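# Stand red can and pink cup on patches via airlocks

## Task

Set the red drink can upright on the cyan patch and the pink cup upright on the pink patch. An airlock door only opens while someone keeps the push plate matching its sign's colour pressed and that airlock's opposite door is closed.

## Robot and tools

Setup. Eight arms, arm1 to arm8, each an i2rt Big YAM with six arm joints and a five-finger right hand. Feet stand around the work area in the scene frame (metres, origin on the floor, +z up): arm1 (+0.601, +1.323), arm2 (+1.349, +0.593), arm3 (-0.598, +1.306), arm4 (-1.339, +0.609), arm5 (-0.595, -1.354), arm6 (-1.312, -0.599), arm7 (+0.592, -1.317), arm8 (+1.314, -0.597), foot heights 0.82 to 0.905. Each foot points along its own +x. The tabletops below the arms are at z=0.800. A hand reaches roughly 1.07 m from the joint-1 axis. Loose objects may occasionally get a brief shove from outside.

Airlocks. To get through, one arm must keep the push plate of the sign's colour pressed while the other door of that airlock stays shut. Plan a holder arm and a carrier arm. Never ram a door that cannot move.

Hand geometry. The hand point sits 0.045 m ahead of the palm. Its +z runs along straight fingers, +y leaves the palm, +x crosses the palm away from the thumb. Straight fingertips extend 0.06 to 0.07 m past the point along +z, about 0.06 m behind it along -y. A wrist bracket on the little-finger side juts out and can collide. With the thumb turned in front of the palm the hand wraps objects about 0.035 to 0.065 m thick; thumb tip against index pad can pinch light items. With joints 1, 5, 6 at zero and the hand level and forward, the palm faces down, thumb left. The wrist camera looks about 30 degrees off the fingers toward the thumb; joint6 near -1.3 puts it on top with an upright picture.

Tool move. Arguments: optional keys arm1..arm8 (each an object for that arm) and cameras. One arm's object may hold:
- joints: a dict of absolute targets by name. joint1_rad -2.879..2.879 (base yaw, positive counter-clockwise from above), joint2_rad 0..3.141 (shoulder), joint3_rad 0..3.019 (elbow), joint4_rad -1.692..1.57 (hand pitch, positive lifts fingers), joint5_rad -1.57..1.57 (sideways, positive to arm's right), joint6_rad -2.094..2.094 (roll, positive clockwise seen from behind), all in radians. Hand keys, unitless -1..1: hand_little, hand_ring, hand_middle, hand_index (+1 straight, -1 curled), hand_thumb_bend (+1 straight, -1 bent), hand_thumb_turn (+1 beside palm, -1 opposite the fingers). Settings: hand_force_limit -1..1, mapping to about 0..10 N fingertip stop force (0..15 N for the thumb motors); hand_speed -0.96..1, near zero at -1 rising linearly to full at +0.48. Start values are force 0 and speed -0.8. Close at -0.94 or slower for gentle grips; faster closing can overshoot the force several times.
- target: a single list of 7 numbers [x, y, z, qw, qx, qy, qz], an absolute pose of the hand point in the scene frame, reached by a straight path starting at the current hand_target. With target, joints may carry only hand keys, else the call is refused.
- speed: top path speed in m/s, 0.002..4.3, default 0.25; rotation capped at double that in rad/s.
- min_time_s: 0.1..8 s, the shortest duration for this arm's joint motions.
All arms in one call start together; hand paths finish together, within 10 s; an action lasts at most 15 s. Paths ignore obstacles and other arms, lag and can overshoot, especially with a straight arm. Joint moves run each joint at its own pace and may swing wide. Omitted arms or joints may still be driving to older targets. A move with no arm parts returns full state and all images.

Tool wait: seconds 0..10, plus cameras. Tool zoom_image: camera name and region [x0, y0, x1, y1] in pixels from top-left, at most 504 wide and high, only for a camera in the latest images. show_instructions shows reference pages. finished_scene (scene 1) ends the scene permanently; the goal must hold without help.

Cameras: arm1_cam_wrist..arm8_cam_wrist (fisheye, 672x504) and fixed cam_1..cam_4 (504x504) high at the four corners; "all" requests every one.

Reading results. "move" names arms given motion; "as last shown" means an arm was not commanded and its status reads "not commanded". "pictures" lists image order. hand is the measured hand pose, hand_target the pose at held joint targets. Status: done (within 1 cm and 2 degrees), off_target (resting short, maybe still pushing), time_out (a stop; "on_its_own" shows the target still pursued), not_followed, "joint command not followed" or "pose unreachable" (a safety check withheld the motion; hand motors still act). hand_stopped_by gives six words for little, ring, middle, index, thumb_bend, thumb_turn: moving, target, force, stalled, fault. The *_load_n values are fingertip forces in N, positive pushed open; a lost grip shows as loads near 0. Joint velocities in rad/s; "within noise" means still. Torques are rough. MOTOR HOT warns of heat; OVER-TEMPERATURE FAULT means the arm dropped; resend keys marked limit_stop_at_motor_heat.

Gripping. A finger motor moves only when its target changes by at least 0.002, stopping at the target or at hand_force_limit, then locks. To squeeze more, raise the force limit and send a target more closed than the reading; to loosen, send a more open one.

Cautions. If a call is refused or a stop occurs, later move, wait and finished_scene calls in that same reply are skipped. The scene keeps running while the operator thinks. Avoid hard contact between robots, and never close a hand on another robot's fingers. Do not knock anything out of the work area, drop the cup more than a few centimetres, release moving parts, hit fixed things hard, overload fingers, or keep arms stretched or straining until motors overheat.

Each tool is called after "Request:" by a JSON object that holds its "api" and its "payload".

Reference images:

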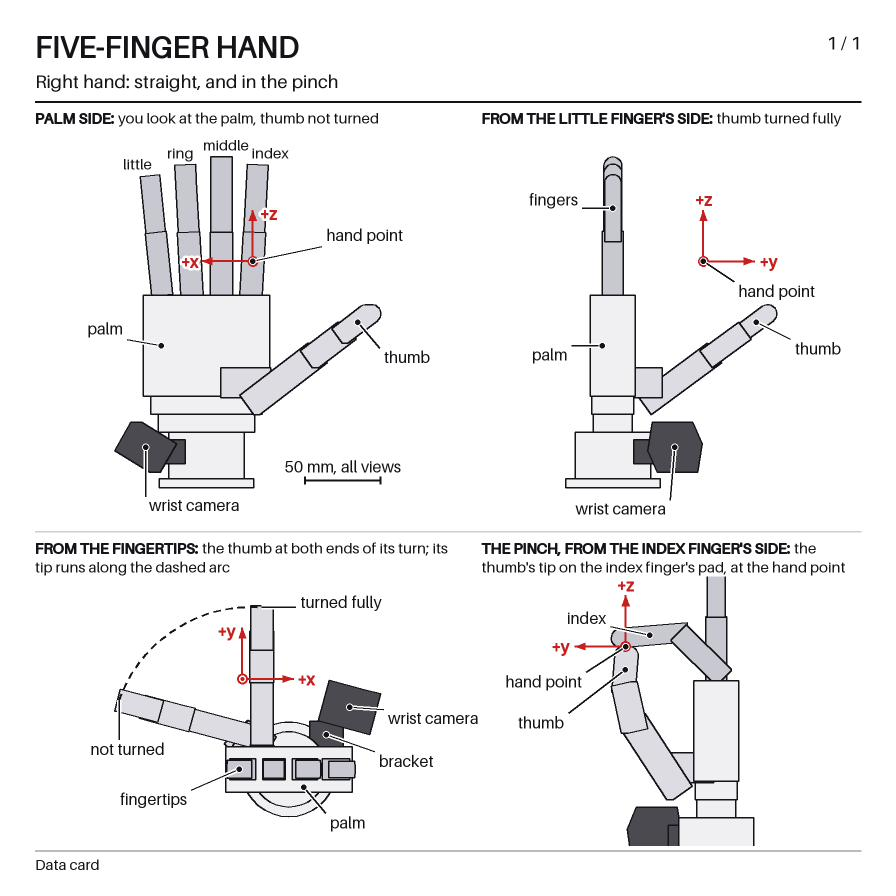

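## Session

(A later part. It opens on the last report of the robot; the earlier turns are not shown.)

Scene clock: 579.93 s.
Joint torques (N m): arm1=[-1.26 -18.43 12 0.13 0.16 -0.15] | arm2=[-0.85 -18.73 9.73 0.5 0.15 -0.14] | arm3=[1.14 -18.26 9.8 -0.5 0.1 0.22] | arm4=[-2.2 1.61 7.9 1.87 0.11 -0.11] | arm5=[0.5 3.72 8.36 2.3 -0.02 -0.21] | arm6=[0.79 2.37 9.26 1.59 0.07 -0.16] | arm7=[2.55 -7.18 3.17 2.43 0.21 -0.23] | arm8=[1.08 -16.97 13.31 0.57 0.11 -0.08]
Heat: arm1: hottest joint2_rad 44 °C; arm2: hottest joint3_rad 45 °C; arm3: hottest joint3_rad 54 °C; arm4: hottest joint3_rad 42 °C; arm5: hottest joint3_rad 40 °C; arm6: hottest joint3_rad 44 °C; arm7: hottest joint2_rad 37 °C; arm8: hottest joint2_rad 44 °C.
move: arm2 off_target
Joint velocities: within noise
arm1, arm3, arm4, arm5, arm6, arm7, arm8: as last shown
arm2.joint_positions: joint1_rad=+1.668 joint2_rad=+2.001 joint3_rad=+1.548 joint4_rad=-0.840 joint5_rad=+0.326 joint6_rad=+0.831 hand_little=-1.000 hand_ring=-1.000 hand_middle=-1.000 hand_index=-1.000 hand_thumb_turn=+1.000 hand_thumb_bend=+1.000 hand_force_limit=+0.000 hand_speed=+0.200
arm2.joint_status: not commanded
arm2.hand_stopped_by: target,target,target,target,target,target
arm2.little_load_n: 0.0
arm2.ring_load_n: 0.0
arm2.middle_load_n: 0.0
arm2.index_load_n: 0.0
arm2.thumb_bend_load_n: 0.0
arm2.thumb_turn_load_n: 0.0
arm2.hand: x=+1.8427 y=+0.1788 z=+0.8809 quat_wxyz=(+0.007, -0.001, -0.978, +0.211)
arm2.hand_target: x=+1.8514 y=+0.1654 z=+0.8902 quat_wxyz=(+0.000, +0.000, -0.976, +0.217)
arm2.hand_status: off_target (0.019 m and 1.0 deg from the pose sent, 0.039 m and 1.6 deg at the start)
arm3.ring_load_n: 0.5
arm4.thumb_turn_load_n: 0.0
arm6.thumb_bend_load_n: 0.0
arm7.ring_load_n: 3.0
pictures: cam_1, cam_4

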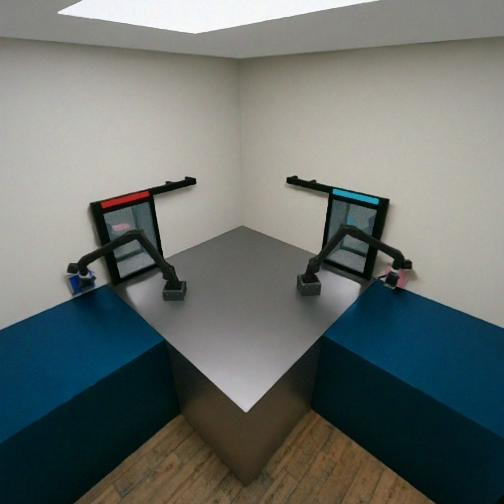

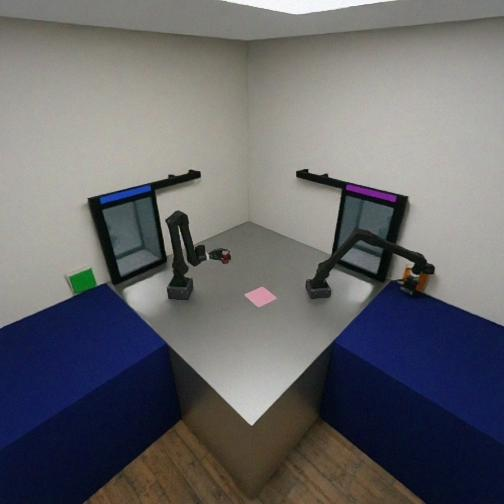

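Request:
{"api": "move", "payload": {"arm2": {"target": [1.885, 0.165, 0.91, 0, 0, -0.9763, 0.2164], "speed": 0.1}}}

Request:
{"api": "move", "payload": {"arm2": {"target": [1.882, 0.135, 0.91, 0, 0, -0.9763, 0.2164], "speed": 0.05}, "cameras": ["cam_4", "cam_1"]}}

Request:
{"api": "zoom_image", "payload": {"camera": "cam_1", "region": [55, 245, 115, 305]}}

Scene clock: 589.63 s.
Joint torques (N m): arm1=[-1.73 -18.61 12.07 0.03 0.17 -0.07] | arm2=[0.09 -19.96 10.04 0.4 0.44 0.11] | arm3=[1.2 -18.14 9.77 -0.47 0.08 0.22] | arm4=[-2.2 1.44 7.9 1.85 0.11 -0.11] | arm5=[0.44 3.66 8.2 2.26 -0.03 -0.25] | arm6=[1.03 2.67 9.43 1.5 0.08 -0.17] | arm7=[2.43 -6.95 3.19 2.45 0.21 -0.2] | arm8=[1.03 -17.03 13.35 0.57 0.1 -0.08]
Heat: arm1: hottest joint2_rad 44 °C; arm2: hottest joint3_rad 45 °C; arm3: hottest joint3_rad 54 °C; arm4: hottest joint3_rad 42 °C; arm5: hottest joint3_rad 40 °C; arm6: hottest joint3_rad 44 °C; arm7: hottest joint2_rad 37 °C; arm8: hottest joint2_rad 44 °C.
move: arm2 off_target
Joint velocities: within noise
arm1, arm3, arm4, arm5, arm6, arm7, arm8: as last shown
arm1.little_load_n: -0.5
arm2.joint_positions: joint1_rad=+1.687 joint2_rad=+2.047 joint3_rad=+1.679 joint4_rad=-0.938 joint5_rad=+0.331 joint6_rad=+0.840 hand_little=-1.000 hand_ring=-1.000 hand_middle=-1.000 hand_index=-1.000 hand_thumb_turn=+1.000 hand_thumb_bend=+1.000 hand_force_limit=+0.000 hand_speed=+0.200
arm2.joint_status: not commanded
arm2.hand_stopped_by: target,target,target,target,target,target
arm2.little_load_n: 0.5
arm2.ring_load_n: 0.0
arm2.middle_load_n: 0.0
arm2.index_load_n: 0.0
arm2.thumb_bend_load_n: 0.0
arm2.thumb_turn_load_n: 0.0
arm2.hand: x=+1.8691 y=+0.1729 z=+0.8992 quat_wxyz=(+0.010, +0.005, -0.978, +0.208)
arm2.hand_target: x=+1.8845 y=+0.1655 z=+0.9104 quat_wxyz=(-0.001, +0.000, -0.976, +0.217)
arm2.hand_status: off_target (0.021 m and 1.7 deg from the pose sent, 0.053 m and 1.0 deg at the start)
arm3.little_load_n: 0.5
arm3.ring_load_n: 0.0
arm3.thumb_turn_load_n: -0.5
arm4.thumb_bend_load_n: -0.5
arm4.thumb_turn_load_n: 0.5
arm5.thumb_turn_load_n: 0.0
arm6.thumb_turn_load_n: 0.0
arm7.ring_load_n: 2.5
pictures: none

Scene clock: 591.17 s.
Joint torques (N m): arm1=[-1.38 -19.02 12.08 0.13 0.15 -0.13] | arm2=[-1.61 -20.13 10.13 0.51 0.31 -0.09] | arm3=[1.14 -17.79 9.72 -0.51 0.09 0.21] | arm4=[-2.2 1.61 7.91 1.87 0.11 -0.1] | arm5=[-0.26 3.9 8.2 2.35 0.07 -0.26] | arm6=[1.08 2.2 9.18 1.52 0.07 -0.16] | arm7=[2.49 -6.95 3.23 2.45 0.21 -0.21] | arm8=[1.08 -17.08 13.34 0.55 0.11 -0.08]
Heat: arm1: hottest joint2_rad 44 °C; arm2: hottest joint3_rad 45 °C; arm3: hottest joint3_rad 54 °C; arm4: hottest joint3_rad 42 °C; arm5: hottest joint3_rad 40 °C; arm6: hottest joint3_rad 44 °C; arm7: hottest joint2_rad 37 °C; arm8: hottest joint2_rad 44 °C.
move: arm2 off_target
Joint velocities: within noise
arm1, arm3, arm4, arm5, arm6, arm7, arm8: as last shown
arm1.little_load_n: 0.0
arm1.ring_load_n: 0.5
arm2.joint_positions: joint1_rad=+1.663 joint2_rad=+2.088 joint3_rad=+1.749 joint4_rad=-0.953 joint5_rad=+0.322 joint6_rad=+0.825 hand_little=-1.000 hand_ring=-1.000 hand_middle=-1.000 hand_index=-1.000 hand_thumb_turn=+1.000 hand_thumb_bend=+1.000 hand_force_limit=+0.000 hand_speed=+0.200
arm2.joint_status: not commanded
arm2.hand_stopped_by: target,target,target,target,target,target
arm2.little_load_n: 0.0
arm2.ring_load_n: 0.0
arm2.middle_load_n: 0.0
arm2.index_load_n: 0.0
arm2.thumb_bend_load_n: 0.0
arm2.thumb_turn_load_n: 0.0
arm2.hand: x=+1.8742 y=+0.1492 z=+0.9003 quat_wxyz=(+0.006, +0.000, -0.978, +0.209)
arm2.hand_target: x=+1.8813 y=+0.1354 z=+0.9101 quat_wxyz=(+0.000, +0.000, -0.976, +0.217)
arm2.hand_status: off_target (0.019 m and 1.1 deg from the pose sent, 0.042 m and 1.7 deg at the start)
arm3.little_load_n: 0.0
arm3.middle_load_n: 0.5
arm3.thumb_turn_load_n: 0.0
arm4.thumb_bend_load_n: 0.0
arm4.thumb_turn_load_n: 0.0
arm5.thumb_turn_load_n: 0.5
arm7.ring_load_n: 3.0
arm7.middle_load_n: 2.5
arm8.middle_load_n: -0.5
pictures: cam_1, cam_4

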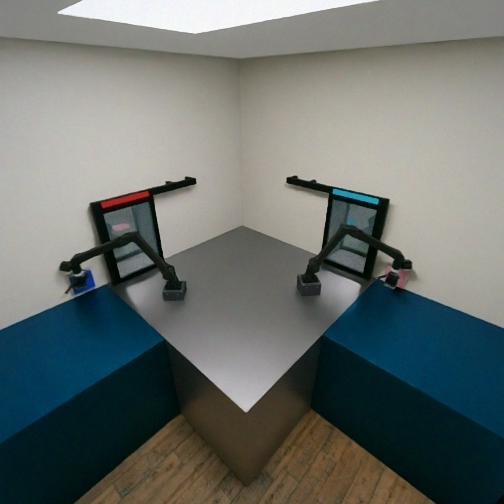

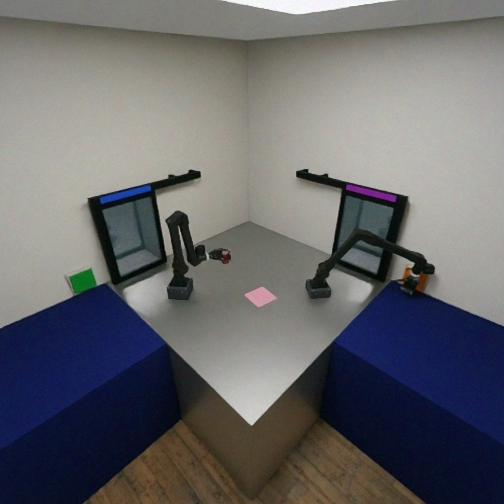

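Scaled by 8.400 from the camera's image (finer frame: 720x720).

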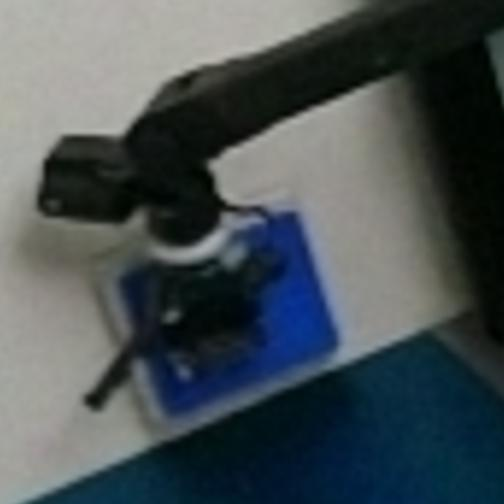

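Request:
{"api": "move", "payload": {"arm2": {"target": [1.875, 0.115, 0.91, 0, 0, -0.9763, 0.2164], "speed": 0.05}, "cameras": ["cam_4", "cam_1"]}}

Request:
{"api": "zoom_image", "payload": {"camera": "cam_1", "region": [55, 245, 115, 305]}}

Request:
{"api": "move", "payload": {"arm2": {"target": [1.875, 0.10, 0.91, 0, 0, -0.9763, 0.2164], "speed": 0.05}, "cameras": ["cam_4", "cam_1"]}}

Request:
{"api": "zoom_image", "payload": {"camera": "cam_1", "region": [55, 245, 115, 305]}}

Scene clock: 598.20 s.
Joint torques (N m): arm1=[-2.08 -17.85 12 0.12 0.22 -0.11] | arm2=[-3.25 -20.01 10.8 0.9 0.53 -0.02] | arm3=[1.08 -18.37 9.77 -0.53 0.1 0.23] | arm4=[-2.26 1.61 7.88 1.87 0.11 -0.11] | arm5=[-0.09 3.96 8.31 2.32 0.03 -0.23] | arm6=[0.67 2.61 9.29 1.62 0.07 -0.19] | arm7=[2.32 -7.06 3.21 2.48 0.2 -0.21] | arm8=[1.03 -17.03 13.35 0.58 0.1 -0.08]
Heat: arm1: hottest joint2_rad 44 °C; arm2: hottest joint3_rad 45 °C; arm3: hottest joint3_rad 54 °C; arm4: hottest joint3_rad 42 °C; arm5: hottest joint3_rad 40 °C; arm6: hottest joint3_rad 44 °C; arm7: hottest joint2_rad 37 °C; arm8: hottest joint2_rad 44 °C.
move: arm2 off_target
Joint velocities: within noise
arm1, arm3, arm7, arm8: as last shown
arm1.ring_load_n: 0.0
arm2.joint_positions: joint1_rad=+1.655 joint2_rad=+2.102 joint3_rad=+1.770 joint4_rad=-0.967 joint5_rad=+0.307 joint6_rad=+0.787 hand_little=-1.000 hand_ring=-1.000 hand_middle=-1.000 hand_index=-1.000 hand_thumb_turn=+1.000 hand_thumb_bend=+1.000 hand_force_limit=+0.000 hand_speed=+0.200
arm2.joint_status: not commanded
arm2.hand_stopped_by: target,target,target,target,target,target
arm2.little_load_n: 0.0
arm2.ring_load_n: 0.0
arm2.middle_load_n: 0.0
arm2.index_load_n: 0.0
arm2.thumb_bend_load_n: 0.0
arm2.thumb_turn_load_n: 0.0
arm2.hand: x=+1.8729 y=+0.1467 z=+0.8987 quat_wxyz=(+0.009, +0.017, -0.979, +0.202)
arm2.hand_target: x=+1.8735 y=+0.1159 z=+0.9105 quat_wxyz=(+0.000, +0.000, -0.976, +0.217)
arm2.hand_status: off_target (0.034 m and 2.8 deg from the pose sent, 0.036 m and 1.1 deg at the start)
arm3.middle_load_n: 0.0
arm4.joint_positions: joint1_rad=-0.946 joint2_rad=+0.648 joint3_rad=+1.394 joint4_rad=-1.536 joint5_rad=+0.000 joint6_rad=-1.561 hand_little=+1.000 hand_ring=+1.000 hand_middle=+1.000 hand_index=+1.000 hand_thumb_turn=-1.000 hand_thumb_bend=+1.000 hand_force_limit=+0.000 hand_speed=+0.200
arm4.joint_status: not commanded
arm4.hand_stopped_by: target,target,target,target,target,target
arm4.little_load_n: 0.0
arm4.ring_load_n: 0.0
arm4.middle_load_n: 0.0
arm4.index_load_n: 0.0
arm4.thumb_bend_load_n: 0.0
arm4.thumb_turn_load_n: 0.0
arm4.hand: x=-1.4002 y=+0.3988 z=+1.3637 quat_wxyz=(+0.262, +0.654, -0.654, +0.274)
arm4.hand_target: x=-1.4036 y=+0.3988 z=+1.3742 quat_wxyz=(+0.274, +0.649, -0.652, +0.279)
arm4.hand_status: not commanded
arm5.joint_positions: joint1_rad=-0.772 joint2_rad=+0.584 joint3_rad=+1.330 joint4_rad=-1.536 joint5_rad=+0.000 joint6_rad=-1.562 hand_little=+1.000 hand_ring=+1.000 hand_middle=+1.000 hand_index=+1.000 hand_thumb_turn=-1.000 hand_thumb_bend=+1.000 hand_force_limit=+0.000 hand_speed=+0.200
arm5.joint_status: not commanded
arm5.hand_stopped_by: target,target,target,target,target,target
arm5.little_load_n: 0.0
arm5.ring_load_n: 0.0
arm5.middle_load_n: 0.0
arm5.index_load_n: 0.0
arm5.thumb_bend_load_n: 0.0
arm5.thumb_turn_load_n: 0.0
arm5.hand: x=-0.4080 y=-1.4147 z=+1.2655 quat_wxyz=(-0.006, +0.923, -0.001, +0.385)
arm5.hand_target: x=-0.4078 y=-1.4166 z=+1.2763 quat_wxyz=(-0.003, +0.918, -0.001, +0.397)
arm5.hand_status: not commanded
arm6.joint_positions: joint1_rad=-1.600 joint2_rad=+0.644 joint3_rad=+1.450 joint4_rad=-1.536 joint5_rad=+0.000 joint6_rad=-1.556 hand_little=+1.000 hand_ring=+1.000 hand_middle=+1.000 hand_index=+1.000 hand_thumb_turn=-1.000 hand_thumb_bend=+1.000 hand_force_limit=+0.000 hand_speed=+0.200
arm6.joint_status: not commanded
arm6.hand_stopped_by: target,target,target,target,target,target
arm6.little_load_n: 0.0
arm6.ring_load_n: 0.0
arm6.middle_load_n: 0.0
arm6.index_load_n: 0.0
arm6.thumb_bend_load_n: 0.0
arm6.thumb_turn_load_n: 0.0
arm6.hand: x=-1.2374 y=-0.8028 z=+1.3012 quat_wxyz=(+0.178, +0.814, -0.419, +0.361)
arm6.hand_target: x=-1.2402 y=-0.8034 z=+1.3085 quat_wxyz=(+0.186, +0.811, -0.416, +0.366)
arm6.hand_status: not commanded
arm8.middle_load_n: 0.0
pictures: cam_1, cam_4

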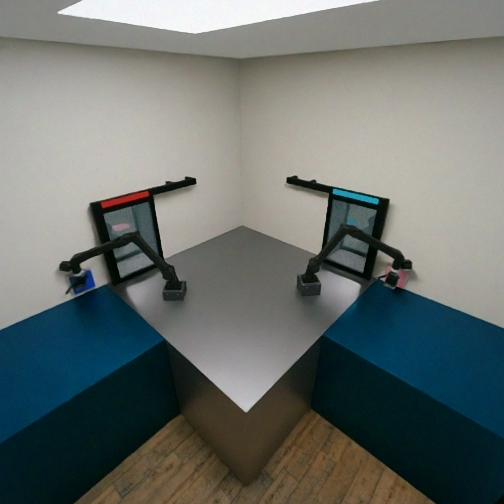

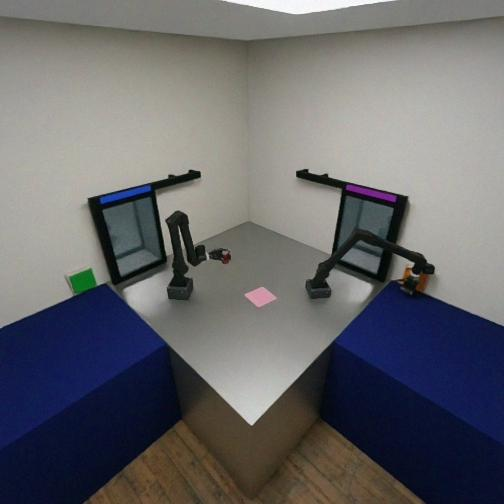

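Scaled by 8.400 from the camera's image (finer frame: 720x720).

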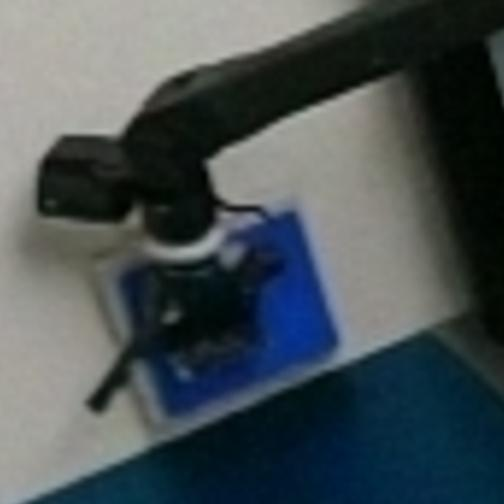

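Scene clock: 599.23 s.
Joint torques (N m): arm1=[-1.08 -17.44 12.15 0.31 0.19 -0.2] | arm2=[-2.9 -19.78 11.32 1.44 0.83 -0.11] | arm3=[1.2 -18.2 9.77 -0.57 0.09 0.2] | arm4=[-2.32 1.67 7.92 1.84 0.11 -0.11] | arm5=[-0.15 3.37 8.12 2.37 0.03 -0.24] | arm6=[0.56 2.32 9.47 1.52 0.05 -0.18] | arm7=[2.49 -7.06 3.21 2.45 0.2 -0.22] | arm8=[1.08 -17.03 13.34 0.54 0.1 -0.09]
Heat: arm1: hottest joint2_rad 44 °C; arm2: hottest joint3_rad 45 °C; arm3: hottest joint3_rad 54 °C; arm4: hottest joint3_rad 42 °C; arm5: hottest joint3_rad 40 °C; arm6: hottest joint3_rad 44 °C; arm7: hottest joint2_rad 37 °C; arm8: hottest joint2_rad 44 °C.
move: arm2 off_target
Joint velocities: within noise
arm1.joint_positions: joint1_rad=-1.814 joint2_rad=+2.061 joint3_rad=+1.627 joint4_rad=-1.075 joint5_rad=-0.107 joint6_rad=-0.939 hand_little=-1.000 hand_ring=-1.000 hand_middle=-1.000 hand_index=-1.000 hand_thumb_turn=+1.000 hand_thumb_bend=+1.000 hand_force_limit=+0.000 hand_speed=+0.200
arm1.joint_status: not commanded
arm1.hand_stopped_by: target,target,target,target,target,target
arm1.little_load_n: 0.0
arm1.ring_load_n: 0.0
arm1.middle_load_n: 0.0
arm1.index_load_n: 0.0
arm1.thumb_bend_load_n: 0.0
arm1.thumb_turn_load_n: 0.0
arm1.hand: x=+0.2783 y=+1.7838 z=+0.9013 quat_wxyz=(+0.038, -0.706, -0.706, +0.053)
arm1.hand_target: x=+0.2754 y=+1.7995 z=+0.9102 quat_wxyz=(+0.050, -0.705, -0.705, +0.049)
arm1.hand_status: not commanded
arm2.joint_positions: joint1_rad=+1.651 joint2_rad=+2.123 joint3_rad=+1.802 joint4_rad=-0.992 joint5_rad=+0.297 joint6_rad=+0.778 hand_little=-1.000 hand_ring=-1.000 hand_middle=-1.000 hand_index=-1.000 hand_thumb_turn=+1.000 hand_thumb_bend=+1.000 hand_force_limit=+0.000 hand_speed=+0.200
arm2.joint_status: not commanded
arm2.hand_stopped_by: target,target,target,target,target,target
arm2.little_load_n: 0.0
arm2.ring_load_n: 0.0
arm2.middle_load_n: 0.0
arm2.index_load_n: 0.0
arm2.thumb_bend_load_n: 0.0
arm2.thumb_turn_load_n: 0.0
arm2.hand: x=+1.8744 y=+0.1438 z=+0.8966 quat_wxyz=(+0.011, +0.021, -0.981, +0.193)
arm2.hand_target: x=+1.8725 y=+0.1019 z=+0.9109 quat_wxyz=(+0.000, +0.000, -0.976, +0.217)
arm2.hand_status: off_target (0.046 m and 3.8 deg from the pose sent, 0.048 m and 2.8 deg at the start)
arm3.joint_positions: joint1_rad=+1.846 joint2_rad=+2.093 joint3_rad=+1.723 joint4_rad=-1.140 joint5_rad=+0.128 joint6_rad=+0.971 hand_little=-1.000 hand_ring=-1.000 hand_middle=-1.000 hand_index=-1.000 hand_thumb_turn=+1.000 hand_thumb_bend=+1.000 hand_force_limit=+0.000 hand_speed=+0.200
arm3.joint_status: not commanded
arm3.hand_stopped_by: target,target,target,target,target,target
arm3.little_load_n: 0.0
arm3.ring_load_n: 0.0
arm3.middle_load_n: 0.5
arm3.index_load_n: 0.0
arm3.thumb_bend_load_n: 0.0
arm3.thumb_turn_load_n: 0.0
arm3.hand: x=-0.2751 y=+1.8525 z=+0.9134 quat_wxyz=(-0.042, +0.705, -0.707, +0.050)
arm3.hand_target: x=-0.2753 y=+1.8656 z=+0.9201 quat_wxyz=(-0.050, +0.705, -0.705, +0.049)
arm3.hand_status: not commanded
arm4, arm5, arm6, arm7: as last shown
arm4.middle_load_n: 0.5
arm5.thumb_bend_load_n: -0.5
arm5.thumb_turn_load_n: 0.5
arm7.ring_load_n: 2.5
arm7.middle_load_n: 2.0
arm7.thumb_bend_load_n: 6.5
arm8.joint_positions: joint1_rad=-1.863 joint2_rad=+2.099 joint3_rad=+1.764 joint4_rad=-1.200 joint5_rad=-0.114 joint6_rad=-0.969 hand_little=-1.000 hand_ring=-1.000 hand_middle=-1.000 hand_index=-1.000 hand_thumb_turn=+1.000 hand_thumb_bend=+1.000 hand_force_limit=+0.000 hand_speed=+0.200
arm8.joint_status: not commanded
arm8.hand_stopped_by: target,target,target,target,target,target
arm8.little_load_n: 0.0
arm8.ring_load_n: 0.0
arm8.middle_load_n: 0.5
arm8.index_load_n: 0.0
arm8.thumb_bend_load_n: 0.0
arm8.thumb_turn_load_n: 0.0
arm8.hand: x=+1.8005 y=-0.2780 z=+0.8966 quat_wxyz=(-0.060, +0.998, +0.000, -0.017)
arm8.hand_target: x=+1.8194 y=-0.2754 z=+0.9102 quat_wxyz=(-0.070, +0.998, +0.000, +0.001)
arm8.hand_status: not commanded
pictures: cam_1, cam_4

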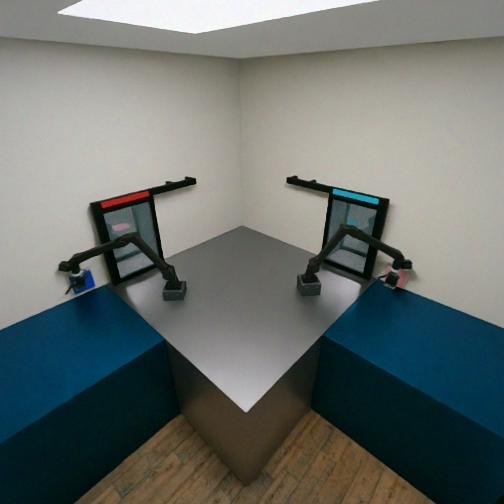

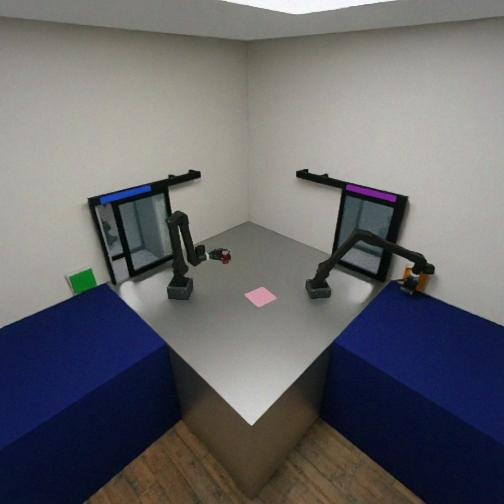

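Scaled by 8.400 from the camera's image (finer frame: 720x720).

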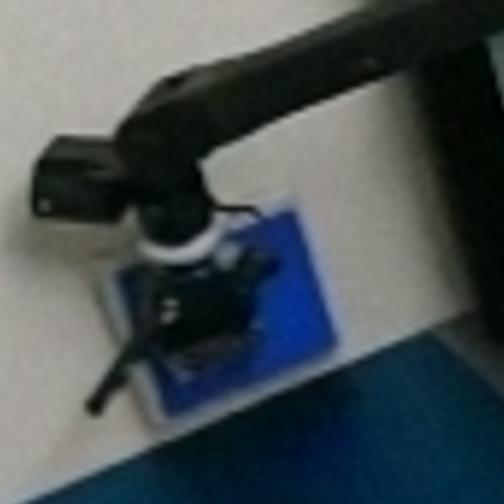

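Request:
{"api": "move", "payload": {"arm7": {"joints": {"joint1_rad": 0.907, "joint5_rad": 0.0}, "min_time_s": 3}, "cameras": ["arm7_cam_wrist", "cam_4"]}}

Scene clock: 642.03 s.
Joint torques (N m): arm1=[-0.62 -18.26 12.19 0.08 0.27 -0.12] | arm2=[-3.96 -19.6 11.38 1.54 0.83 -0.13] | arm3=[0.91 -17.96 9.78 -0.53 0.08 0.22] | arm4=[-2.32 1.61 7.87 1.83 0.11 -0.11] | arm5=[-0.56 3.72 8.2 2.3 0.07 -0.24] | arm6=[1.03 2.73 9.28 1.47 0.05 -0.14] | arm7=[2.2 -7 3.37 2.48 0.02 -0.22] | arm8=[1.03 -17.03 13.35 0.55 0.1 -0.08]
Heat: arm1: hottest joint2_rad 44 °C; arm2: hottest joint3_rad 44 °C; arm3: hottest joint3_rad 55 °C; arm4: hottest joint3_rad 43 °C; arm5: hottest joint3_rad 40 °C; arm6: hottest joint3_rad 45 °C; arm7: hottest joint2_rad 36 °C; arm8: hottest joint2_rad 44 °C.
move: arm7 done
Joint velocities: within noise
arm1, arm2, arm3, arm4, arm5, arm6, arm8: as last shown
arm1.ring_load_n: 0.5
arm1.middle_load_n: 0.5
arm1.index_load_n: 0.5
arm2.ring_load_n: 0.5
arm3.middle_load_n: 0.0
arm4.middle_load_n: 0.0
arm4.thumb_turn_load_n: 0.5
arm5.thumb_bend_load_n: 0.0
arm5.thumb_turn_load_n: 0.0
arm7.joint_positions: joint1_rad=+0.895 joint2_rad=+1.541 joint3_rad=+0.104 joint4_rad=+1.422 joint5_rad=+0.001 joint6_rad=-1.571 hand_little=-0.200 hand_ring=-0.190 hand_middle=-0.175 hand_index=-0.152 hand_thumb_turn=-1.000 hand_thumb_bend=+0.443 hand_force_limit=-0.300 hand_speed=-0.920
arm7.joint_status: all done
arm7.hand_stopped_by: target,force,force,force,force,target
arm7.little_load_n: 0.0
arm7.ring_load_n: 3.0
arm7.middle_load_n: 2.5
arm7.index_load_n: 1.5
arm7.thumb_bend_load_n: 6.5
arm7.thumb_turn_load_n: 3.0
arm7.hand: x=+0.1969 y=-1.2516 z=+0.9978 quat_wxyz=(-0.705, +0.004, +0.709, +0.004)
arm7.hand_target: x=+0.1951 y=-1.2561 z=+1.0055 quat_wxyz=(-0.712, -0.004, +0.702, +0.003)
arm7.hand_status: not commanded
arm7_cam_wrist: T_world_to_cam=[[-0.04057, 0.95915, 0.27997, 0.93448], [0.46923, 0.26567, -0.84217, 1.08772], [-0.88214, 0.0972, -0.46084, 0.86734]] pos_world=[0.29264, -1.26959, 1.05412]

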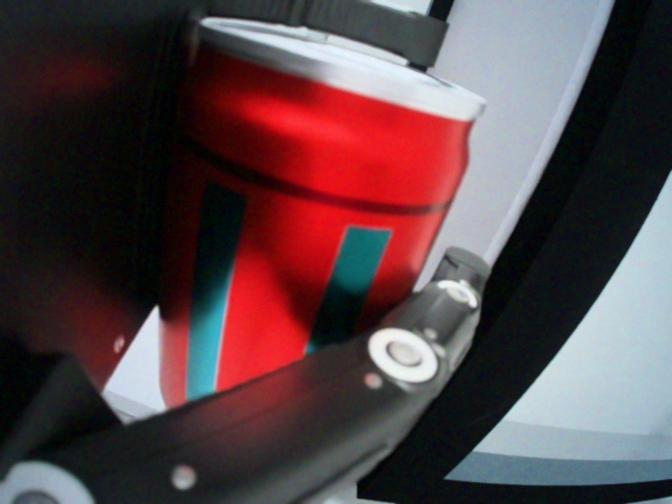

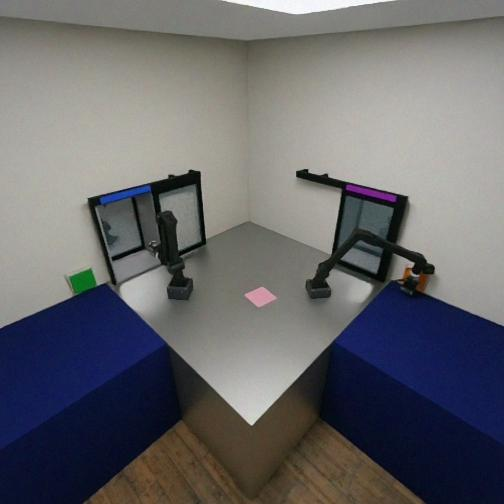

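Request:
{"api": "zoom_image", "payload": {"camera": "cam_4", "region": [80, 160, 220, 310]}}

Request:
{"api": "zoom_image", "payload": {"camera": "arm7_cam_wrist", "region": [400, 0, 672, 504]}}

Scaled by 3.360 from the camera's image (finer frame: 720x720).

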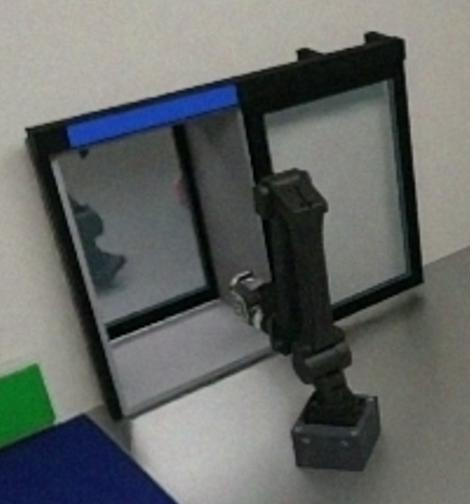

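Scaled by 1.000.

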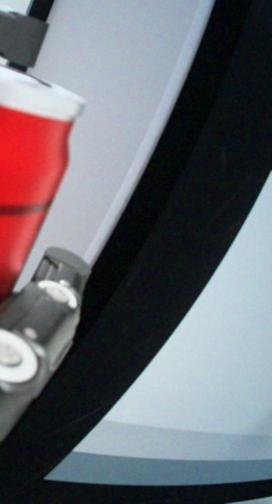

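Request:
{"api": "move", "payload": {"arm7": {"target": [0.20, -1.325, 0.96, -0.7071, 0, 0.7071, 0], "speed": 0.15}, "cameras": ["arm7_cam_wrist"]}}

Request:
{"api": "move", "payload": {"arm7": {"target": [0.10, -1.325, 0.93, -0.7071, 0, 0.7071, 0], "speed": 0.15}, "cameras": ["arm7_cam_wrist", "cam_4", "cam_3"]}}

Scene clock: 658.33 s.
Joint torques (N m): arm1=[-0.85 -17.67 12.25 0.06 0.2 -0.11] | arm2=[-3.9 -20.01 11.26 1.43 0.82 -0.16] | arm3=[1.26 -18.2 9.81 -0.5 0.1 0.21] | arm4=[-2.2 1.61 7.9 1.87 0.11 -0.11] | arm5=[-0.32 3.9 8.31 2.4 0.05 -0.23] | arm6=[0.85 2.61 9.28 1.65 0.07 -0.17] | arm7=[2.37 -6.71 2.62 3.63 0.26 -0.08] | arm8=[1.08 -16.97 13.35 0.57 0.1 -0.09]
Heat: arm1: hottest joint2_rad 44 °C; arm2: hottest joint3_rad 45 °C; arm3: hottest joint3_rad 55 °C; arm4: hottest joint3_rad 43 °C; arm5: hottest joint3_rad 40 °C; arm6: hottest joint3_rad 45 °C; arm7: hottest joint2_rad 36 °C; arm8: hottest joint2_rad 44 °C.
move: arm7 off_target
Joint velocities: within noise
arm1, arm2, arm3, arm4, arm5, arm6, arm8: as last shown
arm1.ring_load_n: 0.0
arm1.middle_load_n: 0.0
arm1.index_load_n: 0.0
arm2.ring_load_n: 0.0
arm4.thumb_turn_load_n: 0.0
arm5.thumb_turn_load_n: 0.5
arm7.joint_positions: joint1_rad=+1.228 joint2_rad=+1.772 joint3_rad=+0.121 joint4_rad=+1.553 joint5_rad=+0.336 joint6_rad=-1.549 hand_little=-0.200 hand_ring=-0.190 hand_middle=-0.175 hand_index=-0.152 hand_thumb_turn=-1.000 hand_thumb_bend=+0.443 hand_force_limit=-0.300 hand_speed=-0.920
arm7.joint_status: not commanded
arm7.hand_stopped_by: target,force,force,force,force,target
arm7.little_load_n: 0.0
arm7.ring_load_n: 2.5
arm7.middle_load_n: 2.0
arm7.index_load_n: 1.5
arm7.thumb_bend_load_n: 7.0
arm7.thumb_turn_load_n: 3.0
arm7.hand: x=+0.2065 y=-1.3182 z=+0.9519 quat_wxyz=(-0.677, +0.002, +0.736, +0.009)
arm7.hand_target: x=+0.2001 y=-1.3250 z=+0.9605 quat_wxyz=(-0.691, +0.004, +0.723, +0.000)
arm7.hand_status: off_target (0.012 m and 4.8 deg from the pose sent, 0.083 m and 0.7 deg at the start; a joint's target at an end of its range on 28 of 40 steps)
arm8.middle_load_n: 0.0
arm8.index_load_n: 0.5
arm7_cam_wrist: T_world_to_cam=[[-0.05913, 0.95674, 0.28488, 1.00765], [0.53445, 0.27137, -0.80045, 1.0166], [-0.84313, 0.10493, -0.52738, 0.92669]] pos_world=[0.29758, -1.33718, 1.01538]

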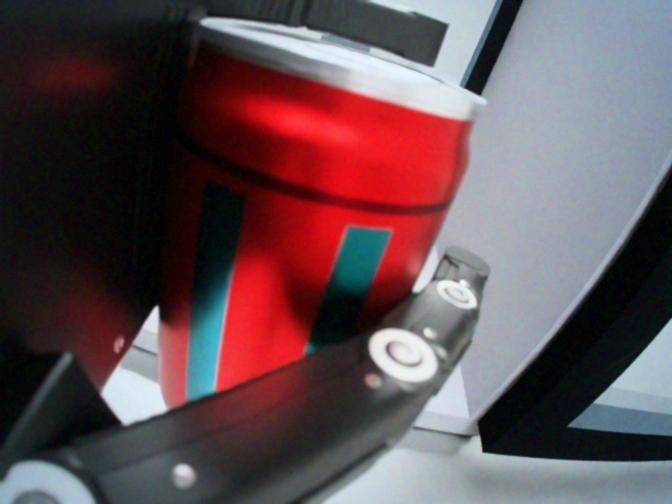

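Scene clock: 659.63 s.
Joint torques (N m): arm1=[-1.79 -18.14 12.21 0.08 0.21 -0.11] | arm2=[-3.84 -19.55 11.21 1.55 0.84 -0.07] | arm3=[1.32 -17.9 9.72 -0.54 0.09 0.2] | arm4=[-2.26 1.55 7.91 1.83 0.11 -0.11] | arm5=[0.32 4.31 8.31 2.33 0.03 -0.25] | arm6=[0.62 2.49 9.36 1.61 0.07 -0.15] | arm7=[0.03 -10.23 3.19 3.63 0 -0.3] | arm8=[1.14 -17.03 13.34 0.57 0.1 -0.09]
Heat: arm1: hottest joint2_rad 44 °C; arm2: hottest joint3_rad 45 °C; arm3: hottest joint3_rad 55 °C; arm4: hottest joint3_rad 43 °C; arm5: hottest joint3_rad 40 °C; arm6: hottest joint3_rad 45 °C; arm7: hottest joint2_rad 36 °C; arm8: hottest joint2_rad 44 °C.
move: arm7 off_target
Joint velocities: within noise
arm1, arm2, arm3, arm4, arm5, arm6, arm8: as last shown
arm1.thumb_turn_load_n: -0.5
arm2.ring_load_n: 0.5
arm4.thumb_bend_load_n: -0.5
arm4.thumb_turn_load_n: 0.5
arm7.joint_positions: joint1_rad=+1.147 joint2_rad=+2.002 joint3_rad=+0.390 joint4_rad=+1.553 joint5_rad=+0.231 joint6_rad=-1.551 hand_little=-0.200 hand_ring=-0.190 hand_middle=-0.175 hand_index=-0.152 hand_thumb_turn=-1.000 hand_thumb_bend=+0.443 hand_force_limit=-0.300 hand_speed=-0.920
arm7.joint_status: not commanded
arm7.hand_stopped_by: target,force,force,force,force,target
arm7.little_load_n: 0.0
arm7.ring_load_n: 2.5
arm7.middle_load_n: 2.0
arm7.index_load_n: 1.5
arm7.thumb_bend_load_n: 7.0
arm7.thumb_turn_load_n: 3.0
arm7.hand: x=+0.1082 y=-1.3297 z=+0.9188 quat_wxyz=(-0.690, -0.001, +0.724, -0.006)
arm7.hand_target: x=+0.1003 y=-1.3250 z=+0.9301 quat_wxyz=(-0.706, +0.000, +0.709, +0.000)
arm7.hand_status: off_target (0.015 m and 2.8 deg from the pose sent, 0.109 m and 4.8 deg at the start; a joint's target at an end of its range on 38 of 39 steps)
arm8.index_load_n: 0.0
pictures: arm7_cam_wrist, cam_3, cam_4
arm7_cam_wrist: T_world_to_cam=[[-0.07266, 0.95977, 0.27122, 1.04028], [0.49911, 0.27043, -0.82326, 1.06925], [-0.86349, 0.07555, -0.49868, 0.76428]] pos_world=[0.20187, -1.34533, 0.97925]

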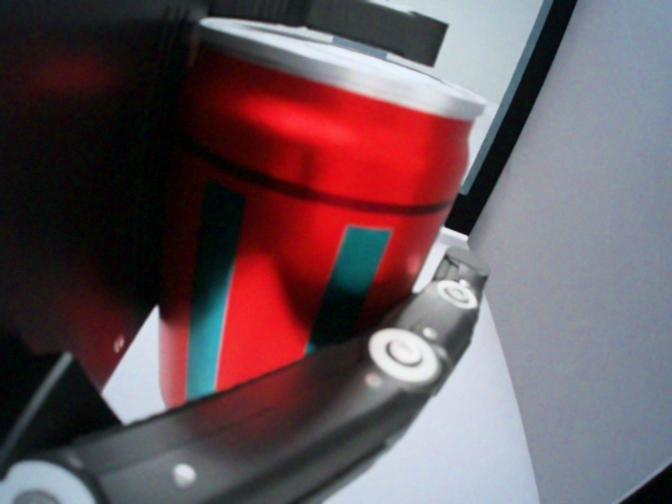

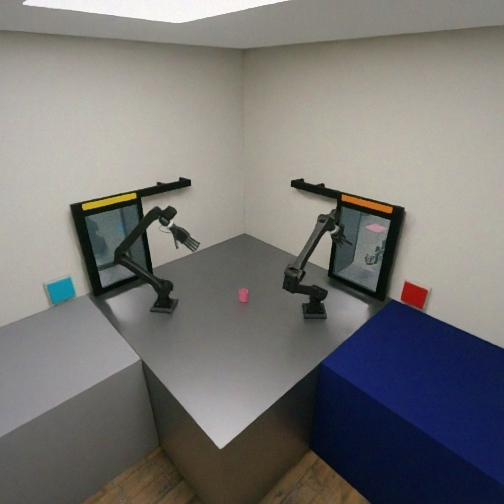

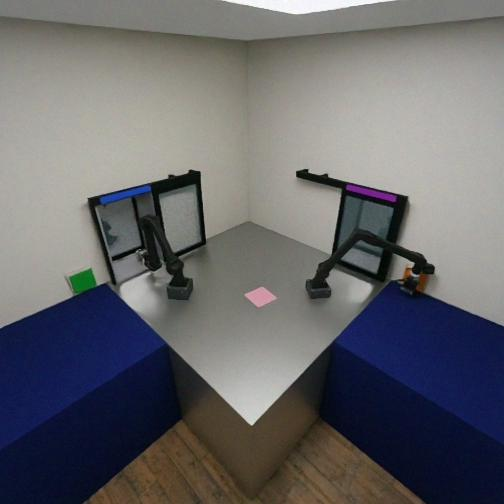

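Request:
{"api": "move", "payload": {"arm7": {"target": [-0.025, -1.325, 0.925, -0.7071, 0, 0.7071, 0], "speed": 0.15}, "cameras": ["arm7_cam_wrist", "cam_4", "cam_3"]}}

Request:
{"api": "zoom_image", "payload": {"camera": "cam_3", "region": [320, 180, 420, 310]}}

Request:
{"api": "zoom_image", "payload": {"camera": "cam_4", "region": [80, 160, 220, 310]}}

Scene clock: 666.03 s.
Joint torques (N m): arm1=[-1.38 -17.44 11.93 0.03 0.2 -0.15] | arm2=[-3.55 -20.01 11.44 1.5 0.82 -0.11] | arm3=[1.08 -18.32 9.77 -0.54 0.1 0.21] | arm4=[-2.32 1.61 7.91 1.84 0.11 -0.11] | arm5=[-0.5 4.42 8.39 2.3 0.09 -0.26] | arm6=[1.03 2.67 9.39 1.61 0.05 -0.16] | arm7=[0.09 -13.16 6.04 2.51 0 -0.29] | arm8=[1.03 -17.03 13.35 0.55 0.1 -0.09]
Heat: arm1: hottest joint2_rad 44 °C; arm2: hottest joint3_rad 45 °C; arm3: hottest joint3_rad 55 °C; arm4: hottest joint3_rad 43 °C; arm5: hottest joint3_rad 40 °C; arm6: hottest joint3_rad 45 °C; arm7: hottest joint2_rad 36 °C; arm8: hottest joint2_rad 44 °C.
move: arm7 off_target
Joint velocities: within noise
arm1, arm2, arm3, arm4, arm5, arm6, arm8: as last shown
arm1.thumb_turn_load_n: 0.0
arm2.ring_load_n: 0.0
arm4.thumb_bend_load_n: 0.0
arm5.thumb_turn_load_n: 0.0
arm7.joint_positions: joint1_rad=+1.080 joint2_rad=+2.078 joint3_rad=+0.717 joint4_rad=+1.325 joint5_rad=+0.164 joint6_rad=-1.553 hand_little=-0.200 hand_ring=-0.190 hand_middle=-0.175 hand_index=-0.152 hand_thumb_turn=-1.000 hand_thumb_bend=+0.443 hand_force_limit=-0.300 hand_speed=-0.920
arm7.joint_status: not commanded
arm7.hand_stopped_by: target,force,force,force,force,target
arm7.little_load_n: 0.0
arm7.ring_load_n: 3.0
arm7.middle_load_n: 2.0
arm7.index_load_n: 1.5
arm7.thumb_bend_load_n: 6.5
arm7.thumb_turn_load_n: 3.0
arm7.hand: x=-0.0138 y=-1.3309 z=+0.9158 quat_wxyz=(-0.698, +0.001, +0.716, -0.008)
arm7.hand_target: x=-0.0245 y=-1.3249 z=+0.9251 quat_wxyz=(-0.707, +0.000, +0.707, +0.000)
arm7.hand_status: off_target (0.016 m and 1.7 deg from the pose sent, 0.133 m and 2.8 deg at the start)
arm8.thumb_bend_load_n: -0.5
pictures: arm7_cam_wrist, cam_3, cam_4
arm7_cam_wrist: T_world_to_cam=[[-0.06693, 0.96131, 0.26722, 1.03922], [0.48131, 0.26571, -0.83531, 1.13248], [-0.87399, 0.07271, -0.48047, 0.63694]] pos_world=[0.08116, -1.34623, 0.97429]

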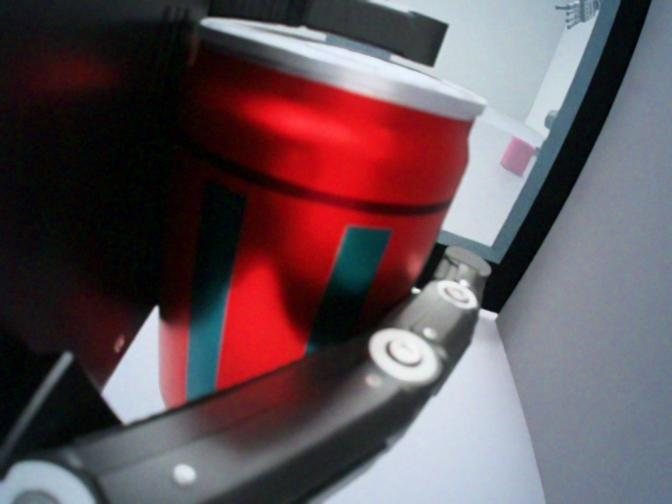

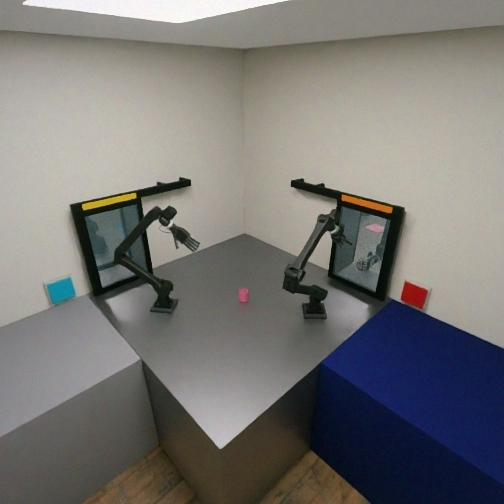

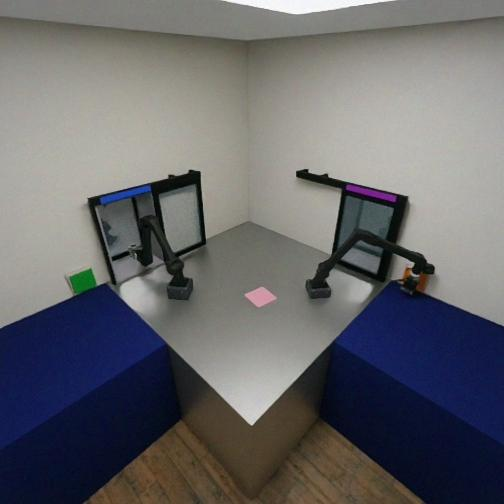

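Scaled by 3.877 from the camera's image (finer frame: 720x720).

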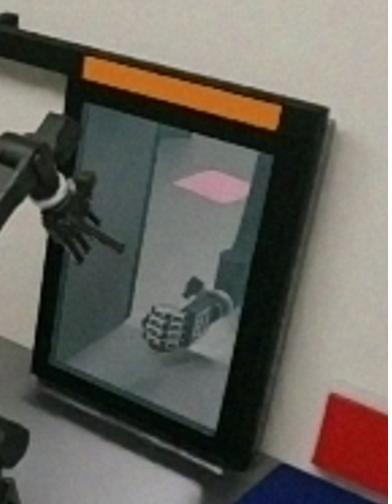

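Scaled by 3.360 from the camera's image (finer frame: 720x720).

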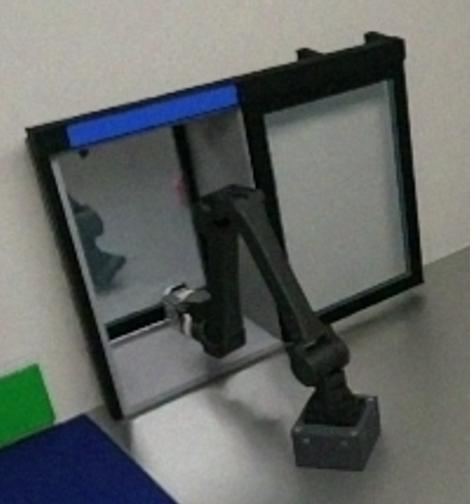

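Request:
{"api": "move", "payload": {"arm7": {"target": [-0.015, -1.325, 0.88, -0.7071, 0, 0.7071, 0], "speed": 0.06}, "cameras": ["arm7_cam_wrist"]}}

Request:
{"api": "move", "payload": {"arm7": {"target": [-0.015, -1.325, 0.869, -0.7071, 0, 0.7071, 0], "speed": 0.03}, "cameras": ["arm7_cam_wrist"]}}

Scene clock: 702.63 s.
Joint torques (N m): arm1=[-0.73 -18.55 12.19 0.12 0.23 -0.17] | arm2=[-3.96 -19.96 11.18 1.61 0.84 -0.09] | arm3=[1.26 -18.2 9.83 -0.53 0.1 0.21] | arm4=[-2.43 1.61 7.88 1.87 0.11 -0.12] | arm5=[0.03 3.9 8.4 2.17 -0.02 -0.21] | arm6=[0.91 2.96 9.29 1.58 0.07 -0.16] | arm7=[0.5 -13.57 4.75 3.73 0.2 -0.3] | arm8=[1.08 -17.03 13.35 0.58 0.1 -0.09]
Heat: arm1: hottest joint2_rad 44 °C; arm2: hottest joint3_rad 45 °C; arm3: hottest joint3_rad 55 °C; arm4: hottest joint3_rad 43 °C; arm5: hottest joint3_rad 41 °C; arm6: hottest joint3_rad 45 °C; arm7: hottest joint2_rad 37 °C; arm8: hottest joint2_rad 44 °C.
move: arm7 off_target
Joint velocities: within noise
arm1, arm2, arm3, arm4, arm5, arm6, arm8: as last shown
arm4.thumb_turn_load_n: 0.0
arm5.thumb_turn_load_n: 0.5
arm7.joint_positions: joint1_rad=+1.080 joint2_rad=+2.219 joint3_rad=+0.729 joint4_rad=+1.425 joint5_rad=+0.164 joint6_rad=-1.553 hand_little=-0.200 hand_ring=-0.190 hand_middle=-0.175 hand_index=-0.152 hand_thumb_turn=-1.000 hand_thumb_bend=+0.443 hand_force_limit=-0.300 hand_speed=-0.920
arm7.joint_status: not commanded
arm7.hand_stopped_by: target,force,force,force,force,target
arm7.little_load_n: 0.0
arm7.ring_load_n: 3.0
arm7.middle_load_n: 2.0
arm7.index_load_n: 1.5
arm7.thumb_bend_load_n: 7.0
arm7.thumb_turn_load_n: 3.0
arm7.hand: x=-0.0038 y=-1.3290 z=+0.8643 quat_wxyz=(-0.688, -0.001, +0.726, -0.006)
arm7.hand_target: x=-0.0143 y=-1.3249 z=+0.8801 quat_wxyz=(-0.707, +0.000, +0.707, +0.000)
arm7.hand_status: off_target (0.020 m and 3.2 deg from the pose sent, 0.036 m and 1.7 deg at the start)
arm8.little_load_n: 0.5
arm8.thumb_bend_load_n: 0.0
arm7_cam_wrist: T_world_to_cam=[[-0.07446, 0.95989, 0.2703, 1.04721], [0.50467, 0.27005, -0.81999, 1.07681], [-0.8601, 0.07536, -0.50454, 0.6452]] pos_world=[0.08947, -1.34463, 0.92544]

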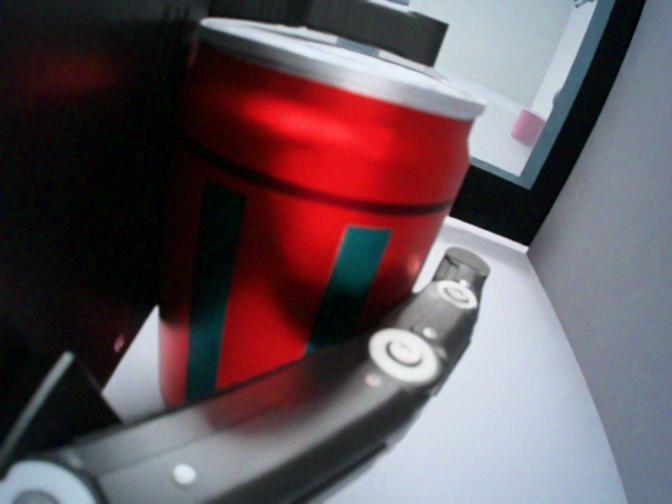

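Scene clock: 703.60 s.
Joint torques (N m): arm1=[-0.62 -18.14 11.9 0.14 0.16 -0.11] | arm2=[-3.37 -19.78 11.29 1.62 0.81 -0.12] | arm3=[1.38 -18.37 9.74 -0.51 0.1 0.23] | arm4=[-2.37 1.49 7.9 1.87 0.11 -0.11] | arm5=[0.15 4.07 8.38 2.14 0.05 -0.29] | arm6=[0.56 2.73 9.39 1.52 0.05 -0.18] | arm7=[0.32 -13.63 4.33 3.74 0.18 -0.3] | arm8=[1.08 -16.97 13.33 0.55 0.11 -0.09]
Heat: arm1: hottest joint2_rad 44 °C; arm2: hottest joint3_rad 45 °C; arm3: hottest joint3_rad 55 °C; arm4: hottest joint3_rad 43 °C; arm5: hottest joint3_rad 41 °C; arm6: hottest joint3_rad 45 °C; arm7: hottest joint2_rad 37 °C; arm8: hottest joint2_rad 44 °C.
move: arm7 off_target
Joint velocities: within noise
arm1, arm2, arm3, arm4, arm5, arm6, arm8: as last shown
arm5.thumb_turn_load_n: 0.0
arm6.thumb_turn_load_n: 0.5
arm7.joint_positions: joint1_rad=+1.080 joint2_rad=+2.251 joint3_rad=+0.743 joint4_rad=+1.449 joint5_rad=+0.164 joint6_rad=-1.553 hand_little=-0.200 hand_ring=-0.190 hand_middle=-0.175 hand_index=-0.152 hand_thumb_turn=-1.000 hand_thumb_bend=+0.443 hand_force_limit=-0.300 hand_speed=-0.920
arm7.joint_status: not commanded
arm7.hand_stopped_by: target,force,force,force,force,target
arm7.little_load_n: 0.0
arm7.ring_load_n: 2.5
arm7.middle_load_n: 2.0
arm7.index_load_n: 1.5
arm7.thumb_bend_load_n: 7.0
arm7.thumb_turn_load_n: 3.0
arm7.hand: x=-0.0055 y=-1.3293 z=+0.8563 quat_wxyz=(-0.690, +0.000, +0.724, -0.006)
arm7.hand_target: x=-0.0145 y=-1.3249 z=+0.8691 quat_wxyz=(-0.707, +0.000, +0.707, +0.000)
arm7.hand_status: off_target (0.016 m and 2.8 deg from the pose sent, 0.013 m and 3.2 deg at the start)
arm8.little_load_n: 0.0
arm7_cam_wrist: T_world_to_cam=[[-0.0729, 0.96007, 0.2701, 1.05], [0.4997, 0.26953, -0.82319, 1.07324], [-0.86312, 0.07496, -0.4994, 0.63471]] pos_world=[0.08807, -1.34493, 0.91685]

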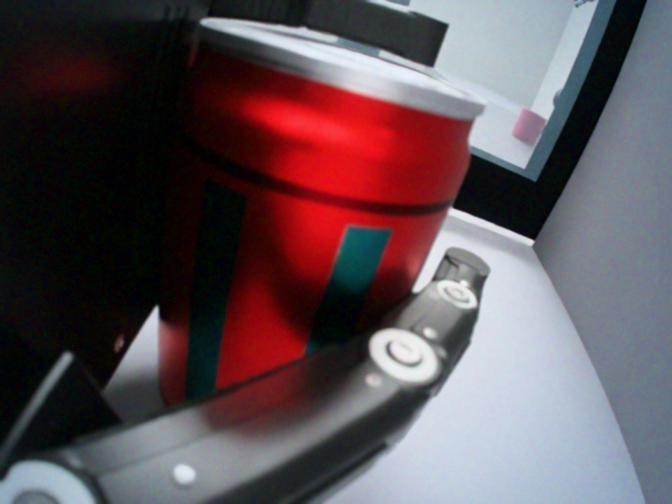

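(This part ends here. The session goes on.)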